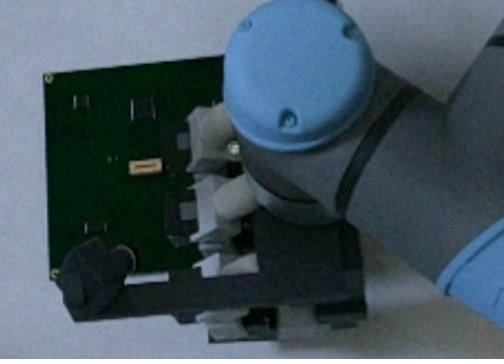

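Request:
{"op": "move", "data": {
  "target": [0,0,0,0,0,0, 0,0.62,0.5,0.001, 0,0.62,0.5,0.001, 0,0.62,0.5,0.001, -0.71,-0.68,0.674,-0.17, 0.5,-0.2, -0.0085,-0.0005,0.0042,0,0,0, 0,0.479,0.664,-0.26, 0,0.62,0.5,0.001, 0,0.62,0.5,0.001, -0.98,-0.678,-0.226,-0.168, 0.5,-0.2],
  "speed": 0.02
}}

Request:
{"op": "move", "data": {
  "target": [0,0,0,0,0,0, 0,0.62,0.5,0.001, 0,0.62,0.5,0.001, 0,0.62,0.5,0.001, -0.71,-0.68,0.674,-0.17, 0.5,-0.2, 0,0,0.0117,0,0,0, 0,0.479,0.664,-0.26, 0,0.62,0.5,0.001, 0,0.62,0.5,0.001, -0.98,-0.678,-0.226,-0.168, 0.5,-0.2],
  "speed": 0.004,
  "stop_force": 5
}}

Scene clock: 6106.17 s.
left_arm: end_effector_position=(+0.1852, +0.2601, +0.2186) hand_goal=(+0.000, +0.620, +0.500, +0.000, +0.000, +0.620, +0.500, +0.000, +0.000, +0.620, +0.500, +0.000, -0.710, -0.680, +0.674, -0.170) hand_measured=(+0.002, +0.608, +0.496, -0.002, -0.004, +0.608, +0.496, -0.002, -0.002, +0.612, +0.498, -0.002, -0.706, -0.676, +0.658, -0.168) hand_current_ma=(+0, -5, +0, +0, +0, -4, +0, +0, +0, -2, +0, +0, +1, +0, -9, +0) hand_state=(goal, goal, goal, goal, goal, goal, goal, goal, goal, goal, goal, goal, goal, goal, goal, goal) hand_current_limit=0.50 hand_speed=-0.20 end_effector_quat_wxyz=(+0.001, -0.069, +0.998, -0.001) | right_arm: end_effector_position=(+0.1793, -0.0067, +0.0376) hand_goal=(+0.000, +0.478, +0.664, -0.260, +0.000, +0.620, +0.500, +0.000, +0.000, +0.620, +0.500, +0.000, -0.980, -0.678, -0.226, -0.168) hand_measured=(+0.002, +0.472, +0.662, -0.256, +0.000, +0.606, +0.496, -0.002, +0.000, +0.604, +0.498, -0.002, -0.978, -0.678, -0.214, -0.168) hand_current_ma=(+2, -9, -4, +4, +0, -30, -4, -3, +0, -34, -3, -4, +2, +0, +30, +0) hand_state=(goal, goal, goal, goal, goal, goal, goal, goal, goal, goal, goal, goal, goal, goal, goal, goal) hand_current_limit=0.50 hand_speed=-0.20 end_effector_quat_wxyz=(+0.001, -0.069, +0.998, +0.000)
Joint positions: left_arm=[2.649 -1.154 -2.253 -1.302 1.57 -2.233] | right_arm=[0.957 -1.385 2.311 -2.498 -1.572 -0.735]
Joint torques (N m): left_arm=[3.47 15.63 11.01 0.47 -1.8 1.74] | right_arm=[-11.12 -9.13 -21.56 -6.08 1.92 -2.35]
Wrist force (N, zeroed by zero_wrist_force): left_arm=[0.4 -0.3 -0.2] | right_arm=[-0.1 -0.5 0.5]
Wrist torque (N m, zeroed by zero_wrist_force): left_arm=[0.06 -0.09 -0.08] | right_arm=[-0.09 0.01 0.12]
Wrist force, peak (N, zeroed by zero_wrist_force): left_arm=[0.4 -0.5 -0.3] | right_arm=[-0.8 -0.3 0.4]
Hand target: left_arm +0.1852, +0.2601, +0.2186; +0.001, -0.069, +0.998, -0.001 | right_arm +0.1795, -0.0067, +0.0375; +0.001, -0.069, +0.998, +0.000
Off the commanded pose: left_arm 0.000 m, 0 deg | right_arm 0.000 m, 0 deg.
move: done

Scene clock: 6108.53 s.
left_arm: end_effector_position=(+0.1852, +0.2601, +0.2186) hand_goal=(+0.000, +0.620, +0.500, +0.000, +0.000, +0.620, +0.500, +0.000, +0.000, +0.620, +0.500, +0.000, -0.710, -0.680, +0.674, -0.170) hand_measured=(+0.002, +0.608, +0.496, -0.002, -0.004, +0.608, +0.496, -0.002, -0.002, +0.612, +0.498, -0.002, -0.706, -0.676, +0.658, -0.168) hand_current_ma=(+0, -5, +0, +0, +0, -4, +0, +0, +0, -2, +0, +0, +1, +0, -9, +0) hand_state=(goal, goal, goal, goal, goal, goal, goal, goal, goal, goal, goal, goal, goal, goal, goal, goal) hand_current_limit=0.50 hand_speed=-0.20 end_effector_quat_wxyz=(+0.001, -0.069, +0.998, -0.001) | right_arm: end_effector_position=(+0.1795, -0.0067, +0.0334) hand_goal=(+0.000, +0.478, +0.664, -0.260, +0.000, +0.620, +0.500, +0.000, +0.000, +0.620, +0.500, +0.000, -0.980, -0.678, -0.226, -0.168) hand_measured=(+0.002, +0.494, +0.662, -0.256, +0.000, +0.606, +0.496, -0.002, +0.000, +0.604, +0.498, -0.002, -0.978, -0.678, -0.214, -0.168) hand_current_ma=(+2, +34, -4, +4, +0, -30, -4, -3, +0, -34, -3, -4, +2, +0, +30, +0) hand_state=(goal, goal, goal, goal, goal, goal, goal, goal, goal, goal, goal, goal, goal, goal, goal, goal) hand_current_limit=0.50 hand_speed=-0.20 end_effector_quat_wxyz=(+0.001, -0.069, +0.998, +0.000)
Joint positions: left_arm=[2.649 -1.154 -2.253 -1.302 1.57 -2.233] | right_arm=[0.957 -1.374 2.314 -2.512 -1.572 -0.735]
Joint torques (N m): left_arm=[4.81 14.49 10.8 0.31 -1.57 1.79] | right_arm=[-8.2 -36.5 -20.3 -0.07 1.82 -2.04]
Wrist force (N, zeroed by zero_wrist_force): left_arm=[0.2 -0.4 0.0] | right_arm=[-0.6 0.0 -2.2]
Wrist torque (N m, zeroed by zero_wrist_force): left_arm=[0.04 -0.05 -0.11] | right_arm=[0.06 -0.08 0.09]
Wrist force, peak (N, zeroed by zero_wrist_force): left_arm=[0.6 -0.2 -0.1] | right_arm=[0.1 -1.6 -5.0]
Hand target: left_arm +0.1852, +0.2601, +0.2186; +0.001, -0.069, +0.998, -0.001 | right_arm +0.1795, -0.0067, +0.0334; +0.001, -0.069, +0.998, +0.000 (not the last commanded pose)
Off the commanded pose: left_arm 0.000 m, 0 deg | right_arm 0.003 m, 0 deg.
move: contact (right_arm)

Request:
{"op": "move", "data": {
  "target": [0,0,0,0,0,0, 0,0.62,0.5,0.001, 0,0.62,0.5,0.001, 0,0.62,0.5,0.001, -0.71,-0.68,0.674,-0.17, 0.5,-0.2, 0,0,0.0067,0,0,0, 0,0.479,0.664,-0.26, 0,0.62,0.5,0.001, 0,0.62,0.5,0.001, -0.98,-0.678,-0.226,-0.168, 0.5,-0.2],
  "speed": 0.004,
  "stop_force": 10,
  "zero": false
}}

Request:
{"op": "move", "data": {
  "target": [0,0,0,0,0,0, 0,0.62,0.5,0.001, 0,0.62,0.5,0.001, 0,0.62,0.5,0.001, -0.71,-0.68,0.674,-0.17, 0.5,-0.2, 0,0,-0.0117,0,0,0, 0,0.479,0.664,-0.26, 0,0.62,0.5,0.001, 0,0.62,0.5,0.001, -0.98,-0.678,-0.226,-0.168, 0.5,-0.2],
  "speed": 0.01
}}

Scene clock: 6134.60 s.
left_arm: end_effector_position=(+0.1852, +0.2601, +0.2186) hand_goal=(+0.000, +0.620, +0.500, +0.000, +0.000, +0.620, +0.500, +0.000, +0.000, +0.620, +0.500, +0.000, -0.710, -0.680, +0.674, -0.170) hand_measured=(+0.002, +0.608, +0.496, -0.002, -0.004, +0.608, +0.496, -0.002, -0.002, +0.612, +0.498, -0.002, -0.706, -0.676, +0.658, -0.168) hand_current_ma=(+0, -5, +0, +0, +0, -4, +0, +0, +0, -2, +0, +0, +1, +0, -9, +0) hand_state=(goal, goal, goal, goal, goal, goal, goal, goal, goal, goal, goal, goal, goal, goal, goal, goal) hand_current_limit=0.50 hand_speed=-0.20 end_effector_quat_wxyz=(+0.001, -0.069, +0.998, -0.001) | right_arm: end_effector_position=(+0.1795, -0.0066, +0.0319) hand_goal=(+0.000, +0.478, +0.664, -0.260, +0.000, +0.620, +0.500, +0.000, +0.000, +0.620, +0.500, +0.000, -0.980, -0.678, -0.226, -0.168) hand_measured=(+0.002, +0.518, +0.662, -0.256, +0.000, +0.606, +0.496, -0.002, +0.000, +0.604, +0.498, -0.002, -0.978, -0.678, -0.214, -0.168) hand_current_ma=(+2, +114, -4, +4, +0, -30, -4, -3, +0, -34, -3, -4, +2, +0, +30, +0) hand_state=(goal, blocked, goal, goal, goal, goal, goal, goal, goal, goal, goal, goal, goal, goal, goal, goal) hand_current_limit=0.50 hand_speed=-0.20 end_effector_quat_wxyz=(+0.001, -0.069, +0.998, +0.000)
Joint positions: left_arm=[2.649 -1.154 -2.253 -1.302 1.57 -2.233] | right_arm=[0.957 -1.371 2.315 -2.517 -1.572 -0.735]
Joint torques (N m): left_arm=[3.57 15.17 10.65 0.14 -1.68 1.67] | right_arm=[-3.64 -34.44 -18.55 0.72 1.74 -2.05]
Wrist force (N, zeroed by zero_wrist_force): left_arm=[0.5 -0.3 -0.1] | right_arm=[-0.8 -1.6 -6.9]
Wrist torque (N m, zeroed by zero_wrist_force): left_arm=[0.05 -0.10 -0.08] | right_arm=[0.21 -0.28 0.13]
Wrist force, peak (N, zeroed by zero_wrist_force): left_arm=[0.6 -0.3 -0.1] | right_arm=[-0.2 -2.9 -9.7]
Hand target: left_arm +0.1852, +0.2601, +0.2186; +0.001, -0.069, +0.998, -0.001 | right_arm +0.1795, -0.0066, +0.0319; +0.001, -0.069, +0.998, +0.000 (not the last commanded pose)
Off the commanded pose: left_arm 0.000 m, 0 deg | right_arm 0.003 m, 0 deg.
move: contact (right_arm)

Scene clock: 6135.67 s.
left_arm: end_effector_position=(+0.1852, +0.2601, +0.2186) hand_goal=(+0.000, +0.620, +0.500, +0.000, +0.000, +0.620, +0.500, +0.000, +0.000, +0.620, +0.500, +0.000, -0.710, -0.680, +0.674, -0.170) hand_measured=(+0.002, +0.608, +0.496, -0.002, -0.004, +0.608, +0.496, -0.002, -0.002, +0.612, +0.498, -0.002, -0.706, -0.676, +0.658, -0.168) hand_current_ma=(+0, -5, +0, +0, +0, -4, +0, +0, +0, -2, +0, +0, +1, +0, -9, +0) hand_state=(goal, goal, goal, goal, goal, goal, goal, goal, goal, goal, goal, goal, goal, goal, goal, goal) hand_current_limit=0.50 hand_speed=-0.20 end_effector_quat_wxyz=(+0.001, -0.069, +0.998, -0.001) | right_arm: end_effector_position=(+0.1795, -0.0066, +0.0389) hand_goal=(+0.000, +0.478, +0.664, -0.260, +0.000, +0.620, +0.500, +0.000, +0.000, +0.620, +0.500, +0.000, -0.980, -0.678, -0.226, -0.168) hand_measured=(+0.002, +0.474, +0.662, -0.256, +0.000, +0.606, +0.496, -0.002, +0.000, +0.604, +0.498, -0.002, -0.978, -0.678, -0.214, -0.168) hand_current_ma=(+2, -8, -4, +4, +0, -30, -4, -3, +0, -34, -3, -4, +2, +0, +30, +0) hand_state=(goal, goal, goal, goal, goal, goal, goal, goal, goal, goal, goal, goal, goal, goal, goal, goal) hand_current_limit=0.50 hand_speed=-0.20 end_effector_quat_wxyz=(+0.001, -0.069, +0.998, +0.000)
Joint positions: left_arm=[2.649 -1.154 -2.253 -1.302 1.57 -2.233] | right_arm=[0.957 -1.388 2.309 -2.494 -1.572 -0.735]
Joint torques (N m): left_arm=[4.93 15.16 9.86 0.4 -1.55 1.67] | right_arm=[-0.78 -37.15 -21.84 -0.03 2.03 -1.36]
Wrist force (N, zeroed by zero_wrist_force): left_arm=[0.3 -0.2 0.0] | right_arm=[0.0 -0.3 0.3]
Wrist torque (N m, zeroed by zero_wrist_force): left_arm=[0.05 -0.07 -0.09] | right_arm=[-0.04 -0.01 0.13]
Wrist force, peak (N, zeroed by zero_wrist_force): left_arm=[0.6 -0.2 0.0] | right_arm=[-0.4 -1.6 -7.1]
Hand target: left_arm +0.1852, +0.2601, +0.2186; +0.001, -0.069, +0.998, -0.001 | right_arm +0.1795, -0.0066, +0.0390; +0.001, -0.069, +0.998, +0.000
Off the commanded pose: left_arm 0.000 m, 0 deg | right_arm 0.000 m, 0 deg.
move: done

Request:
{"op": "move", "data": {
  "target": [0,0,0,0,0,0, 0,0.62,0.5,0.001, 0,0.62,0.5,0.001, 0,0.62,0.5,0.001, -0.71,-0.68,0.674,-0.17, 0.5,-0.2, 0,0,0.0135,0,0,0, 0,0.479,0.664,-0.26, 0,0.62,0.5,0.001, 0,0.62,0.5,0.001, -0.98,-0.678,-0.226,-0.168, 0.5,-0.2],
  "speed": 0.003,
  "stop_force": 3
}}

Request:
{"op": "move", "data": {
  "target": [
    [0,0,0,0,0,0, 0,0.62,0.5,0.001, 0,0.62,0.5,0.001, 0,0.62,0.5,0.001, -0.71,-0.68,0.674,-0.17, 0.5,-0.2, 0,0,-0.01,0,0,0, 0,0.479,0.664,-0.26, 0,0.62,0.5,0.001, 0,0.62,0.5,0.001, -0.98,-0.678,-0.226,-0.168, 0.5,-0.2],
    [0,0,0,0,0,0, 0,0.62,0.5,0.001, 0,0.62,0.5,0.001, 0,0.62,0.5,0.001, -0.71,-0.68,0.674,-0.17, 0.5,-0.2, 0.0088,0,-0.01,0,0,0, 0,0.479,0.664,-0.26, 0,0.62,0.5,0.001, 0,0.62,0.5,0.001, -0.98,-0.678,-0.226,-0.168, 0.5,-0.2]
  ],
  "speed": 0.02
}}

Request:
{"op": "move", "data": {
  "target": [0,0,0,0,0,0, 0,0.62,0.5,0.001, 0,0.62,0.5,0.001, 0,0.62,0.5,0.001, -0.71,-0.68,0.674,-0.17, 0.5,-0.2, 0,0,0.018,0,0,0, 0,0.479,0.664,-0.26, 0,0.62,0.5,0.001, 0,0.62,0.5,0.001, -0.98,-0.678,-0.226,-0.168, 0.5,-0.2],
  "speed": 0.003,
  "stop_force": 3
}}

Scene clock: 6153.47 s.
left_arm: end_effector_position=(+0.1852, +0.2601, +0.2186) hand_goal=(+0.000, +0.620, +0.500, +0.000, +0.000, +0.620, +0.500, +0.000, +0.000, +0.620, +0.500, +0.000, -0.710, -0.680, +0.674, -0.170) hand_measured=(+0.002, +0.608, +0.496, -0.002, -0.004, +0.608, +0.496, -0.002, -0.002, +0.612, +0.498, -0.002, -0.706, -0.676, +0.658, -0.168) hand_current_ma=(+0, -5, +0, +0, +0, -4, +0, +0, +0, -2, +0, +0, +1, +0, -9, +0) hand_state=(goal, goal, goal, goal, goal, goal, goal, goal, goal, goal, goal, goal, goal, goal, goal, goal) hand_current_limit=0.50 hand_speed=-0.20 end_effector_quat_wxyz=(+0.001, -0.069, +0.998, -0.001) | right_arm: end_effector_position=(+0.1795, -0.0066, +0.0339) hand_goal=(+0.000, +0.478, +0.664, -0.260, +0.000, +0.620, +0.500, +0.000, +0.000, +0.620, +0.500, +0.000, -0.980, -0.678, -0.226, -0.168) hand_measured=(+0.002, +0.484, +0.662, -0.256, +0.000, +0.606, +0.496, -0.002, +0.000, +0.604, +0.498, -0.002, -0.978, -0.678, -0.214, -0.168) hand_current_ma=(+2, +11, -4, +4, +0, -30, -4, -3, +0, -34, -3, -4, +2, +0, +30, +0) hand_state=(goal, goal, goal, goal, goal, goal, goal, goal, goal, goal, goal, goal, goal, goal, goal, goal) hand_current_limit=0.50 hand_speed=-0.20 end_effector_quat_wxyz=(+0.001, -0.069, +0.998, +0.000)
Joint positions: left_arm=[2.649 -1.154 -2.253 -1.302 1.57 -2.233] | right_arm=[0.957 -1.376 2.313 -2.51 -1.572 -0.735]
Joint torques (N m): left_arm=[5.38 16.27 11.66 0.19 -1.78 1.73] | right_arm=[6.58 -37.44 -20.71 -0.2 1.93 1]
Wrist force (N, zeroed by zero_wrist_force): left_arm=[0.4 -0.2 0.0] | right_arm=[-0.7 0.1 -0.9]
Wrist torque (N m, zeroed by zero_wrist_force): left_arm=[0.06 -0.08 -0.09] | right_arm=[-0.01 -0.02 0.09]
Wrist force, peak (N, zeroed by zero_wrist_force): left_arm=[0.6 -0.4 -0.1] | right_arm=[-0.2 -1.3 -3.1]
Hand target: left_arm +0.1852, +0.2601, +0.2186; +0.001, -0.069, +0.998, -0.001 | right_arm +0.1795, -0.0066, +0.0339; +0.001, -0.069, +0.998, +0.000 (not the last commanded pose)
Off the commanded pose: left_arm 0.000 m, 0 deg | right_arm 0.003 m, 0 deg.
move: contact (right_arm)

Scene clock: 6154.70 s.
left_arm: end_effector_position=(+0.1852, +0.2601, +0.2186) hand_goal=(+0.000, +0.620, +0.500, +0.000, +0.000, +0.620, +0.500, +0.000, +0.000, +0.620, +0.500, +0.000, -0.710, -0.680, +0.674, -0.170) hand_measured=(+0.002, +0.608, +0.496, -0.002, -0.004, +0.608, +0.496, -0.002, -0.002, +0.612, +0.498, -0.002, -0.706, -0.676, +0.658, -0.168) hand_current_ma=(+0, -5, +0, +0, +0, -4, +0, +0, +0, -2, +0, +0, +1, +0, -9, +0) hand_state=(goal, goal, goal, goal, goal, goal, goal, goal, goal, goal, goal, goal, goal, goal, goal, goal) hand_current_limit=0.50 hand_speed=-0.20 end_effector_quat_wxyz=(+0.001, -0.069, +0.998, -0.001) | right_arm: end_effector_position=(+0.1745, -0.0073, +0.0399) hand_goal=(+0.000, +0.478, +0.664, -0.260, +0.000, +0.620, +0.500, +0.000, +0.000, +0.620, +0.500, +0.000, -0.980, -0.678, -0.226, -0.168) hand_measured=(+0.002, +0.472, +0.662, -0.256, +0.000, +0.606, +0.496, -0.002, +0.000, +0.604, +0.498, -0.002, -0.978, -0.678, -0.214, -0.168) hand_current_ma=(+2, -8, -4, +4, +0, -30, -4, -3, +0, -34, -3, -4, +2, +0, +30, +0) hand_state=(goal, goal, goal, goal, goal, goal, goal, goal, goal, goal, goal, goal, goal, goal, goal, goal) hand_current_limit=0.50 hand_speed=-0.20 end_effector_quat_wxyz=(+0.001, -0.069, +0.998, +0.000)
Joint positions: left_arm=[2.649 -1.154 -2.253 -1.302 1.57 -2.233] | right_arm=[0.966 -1.395 2.314 -2.491 -1.572 -0.726]
Joint torques (N m): left_arm=[3.58 14.87 11.25 0.39 -1.64 1.74] | right_arm=[11.37 -37.94 -7.86 -5.99 1.89 1.88]
Wrist force (N, zeroed by zero_wrist_force): left_arm=[0.4 -0.2 0.0] | right_arm=[-0.3 -0.4 0.4]
Wrist torque (N m, zeroed by zero_wrist_force): left_arm=[0.06 -0.08 -0.09] | right_arm=[-0.07 0.03 -0.10]
Wrist force, peak (N, zeroed by zero_wrist_force): left_arm=[0.5 -0.3 -0.2] | right_arm=[-0.6 -0.1 -0.9]
Hand target: left_arm +0.1852, +0.2601, +0.2186; +0.001, -0.069, +0.998, -0.001 | right_arm +0.1743, -0.0074, +0.0399; +0.001, -0.069, +0.998, +0.000
Off the commanded pose: left_arm 0.000 m, 0 deg | right_arm 0.000 m, 0 deg.
move: done

Scene clock: 6159.50 s.
left_arm: end_effector_position=(+0.1852, +0.2601, +0.2186) hand_goal=(+0.000, +0.620, +0.500, +0.000, +0.000, +0.620, +0.500, +0.000, +0.000, +0.620, +0.500, +0.000, -0.710, -0.680, +0.674, -0.170) hand_measured=(+0.002, +0.608, +0.496, -0.002, -0.004, +0.608, +0.496, -0.002, -0.002, +0.612, +0.498, -0.002, -0.706, -0.676, +0.658, -0.168) hand_current_ma=(+0, -5, +0, +0, +0, -4, +0, +0, +0, -2, +0, +0, +1, +0, -9, +0) hand_state=(goal, goal, goal, goal, goal, goal, goal, goal, goal, goal, goal, goal, goal, goal, goal, goal) hand_current_limit=0.50 hand_speed=-0.20 end_effector_quat_wxyz=(+0.001, -0.069, +0.998, -0.001) | right_arm: end_effector_position=(+0.1743, -0.0074, +0.0298) hand_goal=(+0.000, +0.478, +0.664, -0.260, +0.000, +0.620, +0.500, +0.000, +0.000, +0.620, +0.500, +0.000, -0.980, -0.678, -0.226, -0.168) hand_measured=(+0.002, +0.484, +0.662, -0.256, +0.000, +0.606, +0.496, -0.002, +0.000, +0.604, +0.498, -0.002, -0.978, -0.678, -0.214, -0.168) hand_current_ma=(+2, +12, -3, +4, +0, -30, -4, -3, +0, -34, -3, -4, +2, +0, +30, +0) hand_state=(goal, goal, goal, goal, goal, goal, goal, goal, goal, goal, goal, goal, goal, goal, goal, goal) hand_current_limit=0.50 hand_speed=-0.20 end_effector_quat_wxyz=(+0.001, -0.069, +0.998, +0.000)
Joint positions: left_arm=[2.649 -1.154 -2.253 -1.302 1.57 -2.233] | right_arm=[0.967 -1.369 2.323 -2.526 -1.572 -0.726]
Joint torques (N m): left_arm=[3.6 15.52 12.72 0.63 -1.76 1.75] | right_arm=[4.9 -36.03 -19.42 0.22 -0.53 0.59]
Wrist force (N, zeroed by zero_wrist_force): left_arm=[0.4 -0.3 0.0] | right_arm=[-1.2 0.2 -2.8]
Wrist torque (N m, zeroed by zero_wrist_force): left_arm=[0.05 -0.08 -0.09] | right_arm=[0.08 -0.07 -0.16]
Wrist force, peak (N, zeroed by zero_wrist_force): left_arm=[0.6 -0.3 -0.1] | right_arm=[-1.4 -1.8 -7.2]
Hand target: left_arm +0.1852, +0.2601, +0.2186; +0.001, -0.069, +0.998, -0.001 | right_arm +0.1743, -0.0073, +0.0298; +0.001, -0.069, +0.998, +0.000 (not the last commanded pose)
Off the commanded pose: left_arm 0.000 m, 0 deg | right_arm 0.001 m, 0 deg.
move: contact (right_arm)

Request:
{"op": "move", "data": {
  "target": [
    [0,0,0,0,0,0, 0,0.62,0.5,0.001, 0,0.62,0.5,0.001, 0,0.62,0.5,0.001, -0.71,-0.68,0.674,-0.17, 0.5,-0.2, 0,0,-0.0152,0,0,0, 0,0.479,0.664,-0.26, 0,0.62,0.5,0.001, 0,0.62,0.5,0.001, -0.98,-0.678,-0.226,-0.168, 0.5,-0.2],
    [0,0,0,0,0,0, 0,0.62,0.5,0.001, 0,0.62,0.5,0.001, 0,0.62,0.5,0.001, -0.71,-0.68,0.674,-0.17, 0.5,-0.2, -0.0077,0,-0.0122,0,0,0, 0,0.479,0.664,-0.26, 0,0.62,0.5,0.001, 0,0.62,0.5,0.001, -0.98,-0.678,-0.226,-0.168, 0.5,-0.2]
  ],
  "speed": 0.02
}}

Request:
{"op": "move", "data": {
  "target": [0,0,0,0,0,0, 0,0.62,0.5,0.001, 0,0.62,0.5,0.001, 0,0.62,0.5,0.001, -0.71,-0.68,0.674,-0.17, 0.5,-0.2, 0,0,0.015,0,0,0, 0,0.479,0.664,-0.26, 0,0.62,0.5,0.001, 0,0.62,0.5,0.001, -0.98,-0.678,-0.226,-0.168, 0.5,-0.2],
  "speed": 0.003,
  "stop_force": 3
}}

Request:
{"op": "move", "data": {
  "target": [
    [0,0,0,0,0,0, 0,0.62,0.5,0.001, 0,0.62,0.5,0.001, 0,0.62,0.5,0.001, -0.71,-0.68,0.674,-0.17, 0.5,-0.2, 0,0,-0.005,0,0,0, 0,0.479,0.664,-0.26, 0,0.62,0.5,0.001, 0,0.62,0.5,0.001, -0.98,-0.678,-0.226,-0.168, 0.5,-0.2],
    [0,0,0,0,0,0, 0,0.62,0.5,0.001, 0,0.62,0.5,0.001, 0,0.62,0.5,0.001, -0.71,-0.68,0.674,-0.17, 0.5,-0.2, 0.001,0,-0.005,0,0,0, 0,0.479,0.664,-0.26, 0,0.62,0.5,0.001, 0,0.62,0.5,0.001, -0.98,-0.678,-0.226,-0.168, 0.5,-0.2]
  ],
  "speed": 0.02
}}

Request:
{"op": "move", "data": {
  "target": [0,0,0,0,0,0, 0,0.62,0.5,0.001, 0,0.62,0.5,0.001, 0,0.62,0.5,0.001, -0.71,-0.68,0.674,-0.17, 0.5,-0.2, 0,0,0.015,0,0,0, 0,0.479,0.664,-0.26, 0,0.62,0.5,0.001, 0,0.62,0.5,0.001, -0.98,-0.678,-0.226,-0.168, 0.5,-0.2],
  "speed": 0.003,
  "stop_force": 3
}}

Scene clock: 6172.30 s.
left_arm: end_effector_position=(+0.1852, +0.2601, +0.2186) hand_goal=(+0.000, +0.620, +0.500, +0.000, +0.000, +0.620, +0.500, +0.000, +0.000, +0.620, +0.500, +0.000, -0.710, -0.680, +0.674, -0.170) hand_measured=(+0.002, +0.608, +0.496, -0.002, -0.004, +0.608, +0.496, -0.002, -0.002, +0.612, +0.498, -0.002, -0.706, -0.676, +0.658, -0.168) hand_current_ma=(+0, -5, +0, +0, +0, -4, +0, +0, +0, -2, +0, +0, +1, +0, -9, +0) hand_state=(goal, goal, goal, goal, goal, goal, goal, goal, goal, goal, goal, goal, goal, goal, goal, goal) hand_current_limit=0.50 hand_speed=-0.20 end_effector_quat_wxyz=(+0.001, -0.069, +0.998, -0.001) | right_arm: end_effector_position=(+0.1787, -0.0067, +0.0372) hand_goal=(+0.000, +0.478, +0.664, -0.260, +0.000, +0.620, +0.500, +0.000, +0.000, +0.620, +0.500, +0.000, -0.980, -0.678, -0.226, -0.168) hand_measured=(+0.002, +0.472, +0.662, -0.256, +0.000, +0.606, +0.496, -0.002, +0.000, +0.604, +0.498, -0.002, -0.978, -0.678, -0.214, -0.168) hand_current_ma=(+2, -8, -3, +4, +0, -30, -4, -3, +0, -34, -3, -4, +2, +0, +30, +0) hand_state=(goal, goal, goal, goal, goal, goal, goal, goal, goal, goal, goal, goal, goal, goal, goal, goal) hand_current_limit=0.50 hand_speed=-0.20 end_effector_quat_wxyz=(+0.001, -0.069, +0.998, +0.000)
Joint positions: left_arm=[2.649 -1.154 -2.253 -1.302 1.57 -2.233] | right_arm=[0.959 -1.385 2.312 -2.499 -1.572 -0.734]
Joint torques (N m): left_arm=[3.12 15.72 11.64 0.36 -1.23 1.79] | right_arm=[-9.09 -10.69 -21.29 -5.76 -0.1 -2.19]
Wrist force (N, zeroed by zero_wrist_force): left_arm=[0.3 -0.1 0.1] | right_arm=[-0.4 -0.3 0.3]
Wrist torque (N m, zeroed by zero_wrist_force): left_arm=[0.06 -0.08 -0.10] | right_arm=[-0.06 0.04 0.09]
Wrist force, peak (N, zeroed by zero_wrist_force): left_arm=[0.5 -0.4 -0.1] | right_arm=[-0.9 0.6 -3.3]
Hand target: left_arm +0.1852, +0.2601, +0.2186; +0.001, -0.069, +0.998, -0.001 | right_arm +0.1789, -0.0067, +0.0372; +0.001, -0.069, +0.998, +0.000
Off the commanded pose: left_arm 0.000 m, 0 deg | right_arm 0.000 m, 0 deg.
move: done

Scene clock: 6174.80 s.
left_arm: end_effector_position=(+0.1852, +0.2601, +0.2186) hand_goal=(+0.000, +0.620, +0.500, +0.000, +0.000, +0.620, +0.500, +0.000, +0.000, +0.620, +0.500, +0.000, -0.710, -0.680, +0.674, -0.170) hand_measured=(+0.002, +0.608, +0.496, -0.002, -0.004, +0.608, +0.496, -0.002, -0.002, +0.612, +0.498, -0.002, -0.706, -0.676, +0.658, -0.168) hand_current_ma=(+0, -5, +0, +0, +0, -4, +0, +0, +0, -2, +0, +0, +1, +0, -9, +0) hand_state=(goal, goal, goal, goal, goal, goal, goal, goal, goal, goal, goal, goal, goal, goal, goal, goal) hand_current_limit=0.50 hand_speed=-0.20 end_effector_quat_wxyz=(+0.001, -0.069, +0.998, -0.001) | right_arm: end_effector_position=(+0.1789, -0.0067, +0.0339) hand_goal=(+0.000, +0.478, +0.664, -0.260, +0.000, +0.620, +0.500, +0.000, +0.000, +0.620, +0.500, +0.000, -0.980, -0.678, -0.226, -0.168) hand_measured=(+0.002, +0.484, +0.662, -0.256, +0.000, +0.606, +0.496, -0.002, +0.000, +0.604, +0.498, -0.002, -0.978, -0.678, -0.214, -0.168) hand_current_ma=(+2, +10, -3, +4, +0, -30, -4, -3, +0, -34, -3, -4, +2, +0, +30, +0) hand_state=(goal, goal, goal, goal, goal, goal, goal, goal, goal, goal, goal, goal, goal, goal, goal, goal) hand_current_limit=0.50 hand_speed=-0.20 end_effector_quat_wxyz=(+0.001, -0.069, +0.998, +0.000)
Joint positions: left_arm=[2.649 -1.154 -2.253 -1.302 1.57 -2.233] | right_arm=[0.958 -1.376 2.314 -2.511 -1.572 -0.734]
Joint torques (N m): left_arm=[4.28 15.6 11.61 0.4 -1.48 1.54] | right_arm=[-8.3 -36.87 -20.75 -0.19 1.35 -2.2]
Wrist force (N, zeroed by zero_wrist_force): left_arm=[0.3 -0.1 0.0] | right_arm=[-0.4 -0.5 -1.3]
Wrist torque (N m, zeroed by zero_wrist_force): left_arm=[0.07 -0.08 -0.10] | right_arm=[-0.01 -0.06 0.11]
Wrist force, peak (N, zeroed by zero_wrist_force): left_arm=[0.5 -0.4 0.0] | right_arm=[-0.3 -1.1 -2.8]
Hand target: left_arm +0.1852, +0.2601, +0.2186; +0.001, -0.069, +0.998, -0.001 | right_arm +0.1789, -0.0067, +0.0339; +0.001, -0.069, +0.998, +0.001 (not the last commanded pose)
Off the commanded pose: left_arm 0.000 m, 0 deg | right_arm 0.006 m, 0 deg.
move: contact (right_arm)

Scene clock: 6175.60 s.
left_arm: end_effector_position=(+0.1852, +0.2601, +0.2186) hand_goal=(+0.000, +0.620, +0.500, +0.000, +0.000, +0.620, +0.500, +0.000, +0.000, +0.620, +0.500, +0.000, -0.710, -0.680, +0.674, -0.170) hand_measured=(+0.002, +0.608, +0.496, -0.002, -0.004, +0.608, +0.496, -0.002, -0.002, +0.612, +0.498, -0.002, -0.706, -0.676, +0.658, -0.168) hand_current_ma=(+0, -5, +0, +0, +0, -4, +0, +0, +0, -2, +0, +0, +1, +0, -9, +0) hand_state=(goal, goal, goal, goal, goal, goal, goal, goal, goal, goal, goal, goal, goal, goal, goal, goal) hand_current_limit=0.50 hand_speed=-0.20 end_effector_quat_wxyz=(+0.001, -0.069, +0.998, -0.001) | right_arm: end_effector_position=(+0.1785, -0.0067, +0.0369) hand_goal=(+0.000, +0.478, +0.664, -0.260, +0.000, +0.620, +0.500, +0.000, +0.000, +0.620, +0.500, +0.000, -0.980, -0.678, -0.226, -0.168) hand_measured=(+0.002, +0.474, +0.662, -0.256, +0.000, +0.606, +0.496, -0.002, +0.000, +0.604, +0.498, -0.002, -0.978, -0.678, -0.214, -0.168) hand_current_ma=(+2, -8, -3, +4, +0, -30, -4, -3, +0, -34, -3, -4, +2, +0, +30, +0) hand_state=(goal, goal, goal, goal, goal, goal, goal, goal, goal, goal, goal, goal, goal, goal, goal, goal) hand_current_limit=0.50 hand_speed=-0.20 end_effector_quat_wxyz=(+0.001, -0.069, +0.998, +0.001)
Joint positions: left_arm=[2.649 -1.154 -2.253 -1.302 1.57 -2.233] | right_arm=[0.959 -1.384 2.312 -2.501 -1.572 -0.733]
Joint torques (N m): left_arm=[3.54 15.02 10.71 0.5 -1.3 1.64] | right_arm=[9.8 -37.4 -8.4 -0.28 1.4 1.81]
Wrist force (N, zeroed by zero_wrist_force): left_arm=[0.3 -0.3 -0.2] | right_arm=[-0.2 -0.4 0.4]
Wrist torque (N m, zeroed by zero_wrist_force): left_arm=[0.07 -0.07 -0.10] | right_arm=[-0.07 0.01 -0.04]
Wrist force, peak (N, zeroed by zero_wrist_force): left_arm=[0.5 -0.4 -0.1] | right_arm=[-0.3 -0.4 -1.6]
Hand target: left_arm +0.1852, +0.2601, +0.2186; +0.001, -0.069, +0.998, -0.001 | right_arm +0.1783, -0.0068, +0.0369; +0.001, -0.069, +0.998, +0.001
Off the commanded pose: left_arm 0.000 m, 0 deg | right_arm 0.000 m, 0 deg.
move: done

Scene clock: 6178.07 s.
left_arm: end_effector_position=(+0.1852, +0.2601, +0.2186) hand_goal=(+0.000, +0.620, +0.500, +0.000, +0.000, +0.620, +0.500, +0.000, +0.000, +0.620, +0.500, +0.000, -0.710, -0.680, +0.674, -0.170) hand_measured=(+0.002, +0.608, +0.496, -0.002, -0.004, +0.608, +0.496, -0.002, -0.002, +0.612, +0.498, -0.002, -0.706, -0.676, +0.658, -0.168) hand_current_ma=(+0, -5, +0, +0, +0, -4, +0, +0, +0, -2, +0, +0, +1, +0, -9, +0) hand_state=(goal, goal, goal, goal, goal, goal, goal, goal, goal, goal, goal, goal, goal, goal, goal, goal) hand_current_limit=0.50 hand_speed=-0.20 end_effector_quat_wxyz=(+0.001, -0.069, +0.998, -0.001) | right_arm: end_effector_position=(+0.1783, -0.0068, +0.0338) hand_goal=(+0.000, +0.478, +0.664, -0.260, +0.000, +0.620, +0.500, +0.000, +0.000, +0.620, +0.500, +0.000, -0.980, -0.678, -0.226, -0.168) hand_measured=(+0.002, +0.484, +0.662, -0.256, +0.000, +0.606, +0.496, -0.002, +0.000, +0.604, +0.498, -0.002, -0.978, -0.678, -0.214, -0.168) hand_current_ma=(+2, +8, -3, +4, +0, -30, -4, -3, +0, -34, -3, -4, +2, +0, +30, +0) hand_state=(goal, goal, goal, goal, goal, goal, goal, goal, goal, goal, goal, goal, goal, goal, goal, goal) hand_current_limit=0.50 hand_speed=-0.20 end_effector_quat_wxyz=(+0.001, -0.069, +0.998, +0.001)
Joint positions: left_arm=[2.649 -1.154 -2.253 -1.302 1.57 -2.233] | right_arm=[0.959 -1.376 2.315 -2.511 -1.572 -0.733]
Joint torques (N m): left_arm=[3.61 15.05 12.3 0.39 -1.54 1.66] | right_arm=[10.69 -36.14 -20.85 -0.13 1.14 1.82]
Wrist force (N, zeroed by zero_wrist_force): left_arm=[0.3 -0.2 -0.1] | right_arm=[-0.2 -0.9 -2.0]
Wrist torque (N m, zeroed by zero_wrist_force): left_arm=[0.07 -0.07 -0.10] | right_arm=[0.04 -0.09 -0.05]
Wrist force, peak (N, zeroed by zero_wrist_force): left_arm=[0.6 0.0 0.0] | right_arm=[-0.2 -1.3 -2.8]
Hand target: left_arm +0.1852, +0.2601, +0.2186; +0.001, -0.069, +0.998, -0.001 | right_arm +0.1783, -0.0068, +0.0338; +0.001, -0.069, +0.998, +0.001 (not the last commanded pose)
Off the commanded pose: left_arm 0.000 m, 0 deg | right_arm 0.006 m, 0 deg.
move: contact (right_arm)

Request:
{"op": "move", "data": {
  "target": [
    [0,0,0,0,0,0, 0,0.62,0.5,0.001, 0,0.62,0.5,0.001, 0,0.62,0.5,0.001, -0.71,-0.68,0.674,-0.17, 0.5,-0.2, 0,0,-0.005,0,0,0, 0,0.479,0.664,-0.26, 0,0.62,0.5,0.001, 0,0.62,0.5,0.001, -0.98,-0.678,-0.226,-0.168, 0.5,-0.2],
    [0,0,0,0,0,0, 0,0.62,0.5,0.001, 0,0.62,0.5,0.001, 0,0.62,0.5,0.001, -0.71,-0.68,0.674,-0.17, 0.5,-0.2, 0.001,0,-0.005,0,0,0, 0,0.479,0.664,-0.26, 0,0.62,0.5,0.001, 0,0.62,0.5,0.001, -0.98,-0.678,-0.226,-0.168, 0.5,-0.2]
  ],
  "speed": 0.02
}}

Request:
{"op": "move", "data": {
  "target": [0,0,0,0,0,0, 0,0.62,0.5,0.001, 0,0.62,0.5,0.001, 0,0.62,0.5,0.001, -0.71,-0.68,0.674,-0.17, 0.5,-0.2, 0,0,0.015,0,0,0, 0,0.479,0.664,-0.26, 0,0.62,0.5,0.001, 0,0.62,0.5,0.001, -0.98,-0.678,-0.226,-0.168, 0.5,-0.2],
  "speed": 0.003,
  "stop_force": 3
}}

Request:
{"op": "move", "data": {
  "target": [
    [0,0,0,0,0,0, 0,0.62,0.5,0.001, 0,0.62,0.5,0.001, 0,0.62,0.5,0.001, -0.71,-0.68,0.674,-0.17, 0.5,-0.2, 0,0,-0.005,0,0,0, 0,0.479,0.664,-0.26, 0,0.62,0.5,0.001, 0,0.62,0.5,0.001, -0.98,-0.678,-0.226,-0.168, 0.5,-0.2],
    [0,0,0,0,0,0, 0,0.62,0.5,0.001, 0,0.62,0.5,0.001, 0,0.62,0.5,0.001, -0.71,-0.68,0.674,-0.17, 0.5,-0.2, 0.001,0,-0.005,0,0,0, 0,0.479,0.664,-0.26, 0,0.62,0.5,0.001, 0,0.62,0.5,0.001, -0.98,-0.678,-0.226,-0.168, 0.5,-0.2]
  ],
  "speed": 0.02
}}

Request:
{"op": "move", "data": {
  "target": [0,0,0,0,0,0, 0,0.62,0.5,0.001, 0,0.62,0.5,0.001, 0,0.62,0.5,0.001, -0.71,-0.68,0.674,-0.17, 0.5,-0.2, 0,0,0.015,0,0,0, 0,0.479,0.664,-0.26, 0,0.62,0.5,0.001, 0,0.62,0.5,0.001, -0.98,-0.678,-0.226,-0.168, 0.5,-0.2],
  "speed": 0.003,
  "stop_force": 3
}}

Scene clock: 6193.40 s.
left_arm: end_effector_position=(+0.1852, +0.2601, +0.2186) hand_goal=(+0.000, +0.620, +0.500, +0.000, +0.000, +0.620, +0.500, +0.000, +0.000, +0.620, +0.500, +0.000, -0.710, -0.680, +0.674, -0.170) hand_measured=(+0.002, +0.608, +0.496, -0.002, -0.004, +0.608, +0.496, -0.002, -0.002, +0.612, +0.498, -0.002, -0.706, -0.676, +0.658, -0.168) hand_current_ma=(+0, -5, +0, +0, +0, -4, +0, +0, +0, -2, +0, +0, +1, +0, -9, +0) hand_state=(goal, goal, goal, goal, goal, goal, goal, goal, goal, goal, goal, goal, goal, goal, goal, goal) hand_current_limit=0.50 hand_speed=-0.20 end_effector_quat_wxyz=(+0.001, -0.069, +0.998, -0.001) | right_arm: end_effector_position=(+0.1778, -0.0068, +0.0368) hand_goal=(+0.000, +0.478, +0.664, -0.260, +0.000, +0.620, +0.500, +0.000, +0.000, +0.620, +0.500, +0.000, -0.980, -0.678, -0.226, -0.168) hand_measured=(+0.002, +0.474, +0.662, -0.256, +0.000, +0.606, +0.496, -0.002, +0.000, +0.604, +0.498, -0.002, -0.978, -0.678, -0.214, -0.168) hand_current_ma=(+2, -8, -3, +4, +0, -30, -4, -3, +0, -34, -3, -4, +2, +0, +30, +0) hand_state=(goal, goal, goal, goal, goal, goal, goal, goal, goal, goal, goal, goal, goal, goal, goal, goal) hand_current_limit=0.50 hand_speed=-0.20 end_effector_quat_wxyz=(+0.001, -0.069, +0.998, +0.001)
Joint positions: left_arm=[2.649 -1.154 -2.253 -1.302 1.57 -2.233] | right_arm=[0.96 -1.384 2.313 -2.501 -1.572 -0.732]
Joint torques (N m): left_arm=[3.77 15.24 10.85 0.47 -1.64 1.81] | right_arm=[9.93 -37.15 -8.81 -0.21 1.27 1.79]
Wrist force (N, zeroed by zero_wrist_force): left_arm=[0.4 -0.2 -0.1] | right_arm=[-0.2 -0.2 0.5]
Wrist torque (N m, zeroed by zero_wrist_force): left_arm=[0.06 -0.08 -0.09] | right_arm=[-0.05 0.01 -0.08]
Wrist force, peak (N, zeroed by zero_wrist_force): left_arm=[0.5 -0.3 -0.3] | right_arm=[-0.7 -1.4 -2.1]
Hand target: left_arm +0.1852, +0.2601, +0.2186; +0.001, -0.069, +0.998, -0.001 | right_arm +0.1777, -0.0069, +0.0368; +0.001, -0.069, +0.998, +0.001
Off the commanded pose: left_arm 0.000 m, 0 deg | right_arm 0.000 m, 0 deg.
move: done

Scene clock: 6197.17 s.
left_arm: end_effector_position=(+0.1852, +0.2601, +0.2186) hand_goal=(+0.000, +0.620, +0.500, +0.000, +0.000, +0.620, +0.500, +0.000, +0.000, +0.620, +0.500, +0.000, -0.710, -0.680, +0.674, -0.170) hand_measured=(+0.002, +0.608, +0.496, -0.002, -0.004, +0.608, +0.496, -0.002, -0.002, +0.612, +0.498, -0.002, -0.706, -0.676, +0.658, -0.168) hand_current_ma=(+0, -5, +0, +0, +0, -4, +0, +0, +0, -2, +0, +0, +1, +0, -9, +0) hand_state=(goal, goal, goal, goal, goal, goal, goal, goal, goal, goal, goal, goal, goal, goal, goal, goal) hand_current_limit=0.50 hand_speed=-0.20 end_effector_quat_wxyz=(+0.001, -0.069, +0.998, -0.001) | right_arm: end_effector_position=(+0.1777, -0.0069, +0.0298) hand_goal=(+0.000, +0.478, +0.664, -0.260, +0.000, +0.620, +0.500, +0.000, +0.000, +0.620, +0.500, +0.000, -0.980, -0.678, -0.226, -0.168) hand_measured=(+0.002, +0.484, +0.662, -0.256, +0.000, +0.606, +0.496, -0.002, +0.000, +0.604, +0.498, -0.002, -0.978, -0.678, -0.214, -0.168) hand_current_ma=(+2, +12, -3, +4, +0, -30, -4, -3, +0, -34, -3, -4, +2, +0, +30, +0) hand_state=(goal, goal, goal, goal, goal, goal, goal, goal, goal, goal, goal, goal, goal, goal, goal, goal) hand_current_limit=0.50 hand_speed=-0.20 end_effector_quat_wxyz=(+0.001, -0.069, +0.998, +0.001)
Joint positions: left_arm=[2.649 -1.154 -2.253 -1.302 1.57 -2.233] | right_arm=[0.96 -1.367 2.319 -2.525 -1.572 -0.732]
Joint torques (N m): left_arm=[4.55 14.72 11.22 0.54 -1.59 1.88] | right_arm=[8.48 -36.24 -19.59 0.19 0.81 1.25]
Wrist force (N, zeroed by zero_wrist_force): left_arm=[0.5 -0.4 -0.3] | right_arm=[-1.3 0.4 -3.4]
Wrist torque (N m, zeroed by zero_wrist_force): left_arm=[0.06 -0.10 -0.08] | right_arm=[0.15 -0.06 -0.17]
Wrist force, peak (N, zeroed by zero_wrist_force): left_arm=[0.5 -0.4 -0.1] | right_arm=[-1.8 -2.2 -7.3]
Hand target: left_arm +0.1852, +0.2601, +0.2186; +0.001, -0.069, +0.998, -0.001 | right_arm +0.1777, -0.0069, +0.0298; +0.001, -0.069, +0.998, +0.001 (not the last commanded pose)
Off the commanded pose: left_arm 0.000 m, 0 deg | right_arm 0.002 m, 0 deg.
move: contact (right_arm)

Scene clock: 6197.97 s.
left_arm: end_effector_position=(+0.1852, +0.2601, +0.2186) hand_goal=(+0.000, +0.620, +0.500, +0.000, +0.000, +0.620, +0.500, +0.000, +0.000, +0.620, +0.500, +0.000, -0.710, -0.680, +0.674, -0.170) hand_measured=(+0.002, +0.608, +0.496, -0.002, -0.004, +0.608, +0.496, -0.002, -0.002, +0.612, +0.498, -0.002, -0.706, -0.676, +0.658, -0.168) hand_current_ma=(+0, -5, +0, +0, +0, -4, +0, +0, +0, -2, +0, +0, +1, +0, -9, +0) hand_state=(goal, goal, goal, goal, goal, goal, goal, goal, goal, goal, goal, goal, goal, goal, goal, goal) hand_current_limit=0.50 hand_speed=-0.20 end_effector_quat_wxyz=(+0.001, -0.069, +0.998, -0.001) | right_arm: end_effector_position=(+0.1773, -0.0069, +0.0328) hand_goal=(+0.000, +0.478, +0.664, -0.260, +0.000, +0.620, +0.500, +0.000, +0.000, +0.620, +0.500, +0.000, -0.980, -0.678, -0.226, -0.168) hand_measured=(+0.002, +0.474, +0.662, -0.256, +0.000, +0.606, +0.496, -0.002, +0.000, +0.604, +0.498, -0.002, -0.978, -0.678, -0.214, -0.168) hand_current_ma=(+2, -8, -3, +4, +0, -30, -4, -3, +0, -34, -3, -4, +2, +0, +30, +0) hand_state=(goal, goal, goal, goal, goal, goal, goal, goal, goal, goal, goal, goal, goal, goal, goal, goal) hand_current_limit=0.50 hand_speed=-0.20 end_effector_quat_wxyz=(+0.001, -0.069, +0.998, +0.001)
Joint positions: left_arm=[2.649 -1.154 -2.253 -1.302 1.57 -2.233] | right_arm=[0.961 -1.375 2.317 -2.515 -1.572 -0.731]
Joint torques (N m): left_arm=[3.75 14.73 10.56 0.48 -1.68 1.71] | right_arm=[11.07 -39.09 -8.21 -0.47 0.85 1.72]
Wrist force (N, zeroed by zero_wrist_force): left_arm=[0.2 -0.2 0.2] | right_arm=[-0.4 -0.4 0.4]
Wrist torque (N m, zeroed by zero_wrist_force): left_arm=[0.05 -0.06 -0.10] | right_arm=[-0.08 0.05 -0.10]
Wrist force, peak (N, zeroed by zero_wrist_force): left_arm=[0.6 -0.3 0.0] | right_arm=[-1.1 0.1 -3.3]
Hand target: left_arm +0.1852, +0.2601, +0.2186; +0.001, -0.069, +0.998, -0.001 | right_arm +0.1771, -0.0069, +0.0328; +0.001, -0.069, +0.998, +0.001
Off the commanded pose: left_arm 0.000 m, 0 deg | right_arm 0.000 m, 0 deg.
move: done

Scene clock: 6200.37 s.
left_arm: end_effector_position=(+0.1852, +0.2601, +0.2186) hand_goal=(+0.000, +0.620, +0.500, +0.000, +0.000, +0.620, +0.500, +0.000, +0.000, +0.620, +0.500, +0.000, -0.710, -0.680, +0.674, -0.170) hand_measured=(+0.002, +0.608, +0.496, -0.002, -0.004, +0.608, +0.496, -0.002, -0.002, +0.612, +0.498, -0.002, -0.706, -0.676, +0.658, -0.168) hand_current_ma=(+0, -5, +0, +0, +0, -4, +0, +0, +0, -2, +0, +0, +1, +0, -9, +0) hand_state=(goal, goal, goal, goal, goal, goal, goal, goal, goal, goal, goal, goal, goal, goal, goal, goal) hand_current_limit=0.50 hand_speed=-0.20 end_effector_quat_wxyz=(+0.001, -0.069, +0.998, -0.001) | right_arm: end_effector_position=(+0.1771, -0.0069, +0.0298) hand_goal=(+0.000, +0.478, +0.664, -0.260, +0.000, +0.620, +0.500, +0.000, +0.000, +0.620, +0.500, +0.000, -0.980, -0.678, -0.226, -0.168) hand_measured=(+0.002, +0.484, +0.662, -0.256, +0.000, +0.606, +0.496, -0.002, +0.000, +0.604, +0.498, -0.002, -0.978, -0.678, -0.214, -0.168) hand_current_ma=(+2, +11, -3, +4, +0, -30, -4, -3, +0, -34, -3, -4, +2, +0, +30, +0) hand_state=(goal, goal, goal, goal, goal, goal, goal, goal, goal, goal, goal, goal, goal, goal, goal, goal) hand_current_limit=0.50 hand_speed=-0.20 end_effector_quat_wxyz=(+0.001, -0.069, +0.998, +0.001)
Joint positions: left_arm=[2.649 -1.154 -2.253 -1.302 1.57 -2.233] | right_arm=[0.962 -1.367 2.319 -2.525 -1.572 -0.731]
Joint torques (N m): left_arm=[3.87 14.45 9.86 0.41 -1.45 1.76] | right_arm=[11.14 -36.09 -19.61 0.14 0.66 1.72]
Wrist force (N, zeroed by zero_wrist_force): left_arm=[0.3 -0.3 0.0] | right_arm=[-0.6 0.5 -2.8]
Wrist torque (N m, zeroed by zero_wrist_force): left_arm=[0.05 -0.08 -0.09] | right_arm=[0.12 -0.09 -0.12]
Wrist force, peak (N, zeroed by zero_wrist_force): left_arm=[0.6 -0.3 -0.1] | right_arm=[-1.6 -2.1 -7.0]
Hand target: left_arm +0.1852, +0.2601, +0.2186; +0.001, -0.069, +0.998, -0.001 | right_arm +0.1771, -0.0069, +0.0299; +0.001, -0.069, +0.998, +0.001 (not the last commanded pose)
Off the commanded pose: left_arm 0.000 m, 0 deg | right_arm 0.006 m, 0 deg.
move: contact (right_arm)


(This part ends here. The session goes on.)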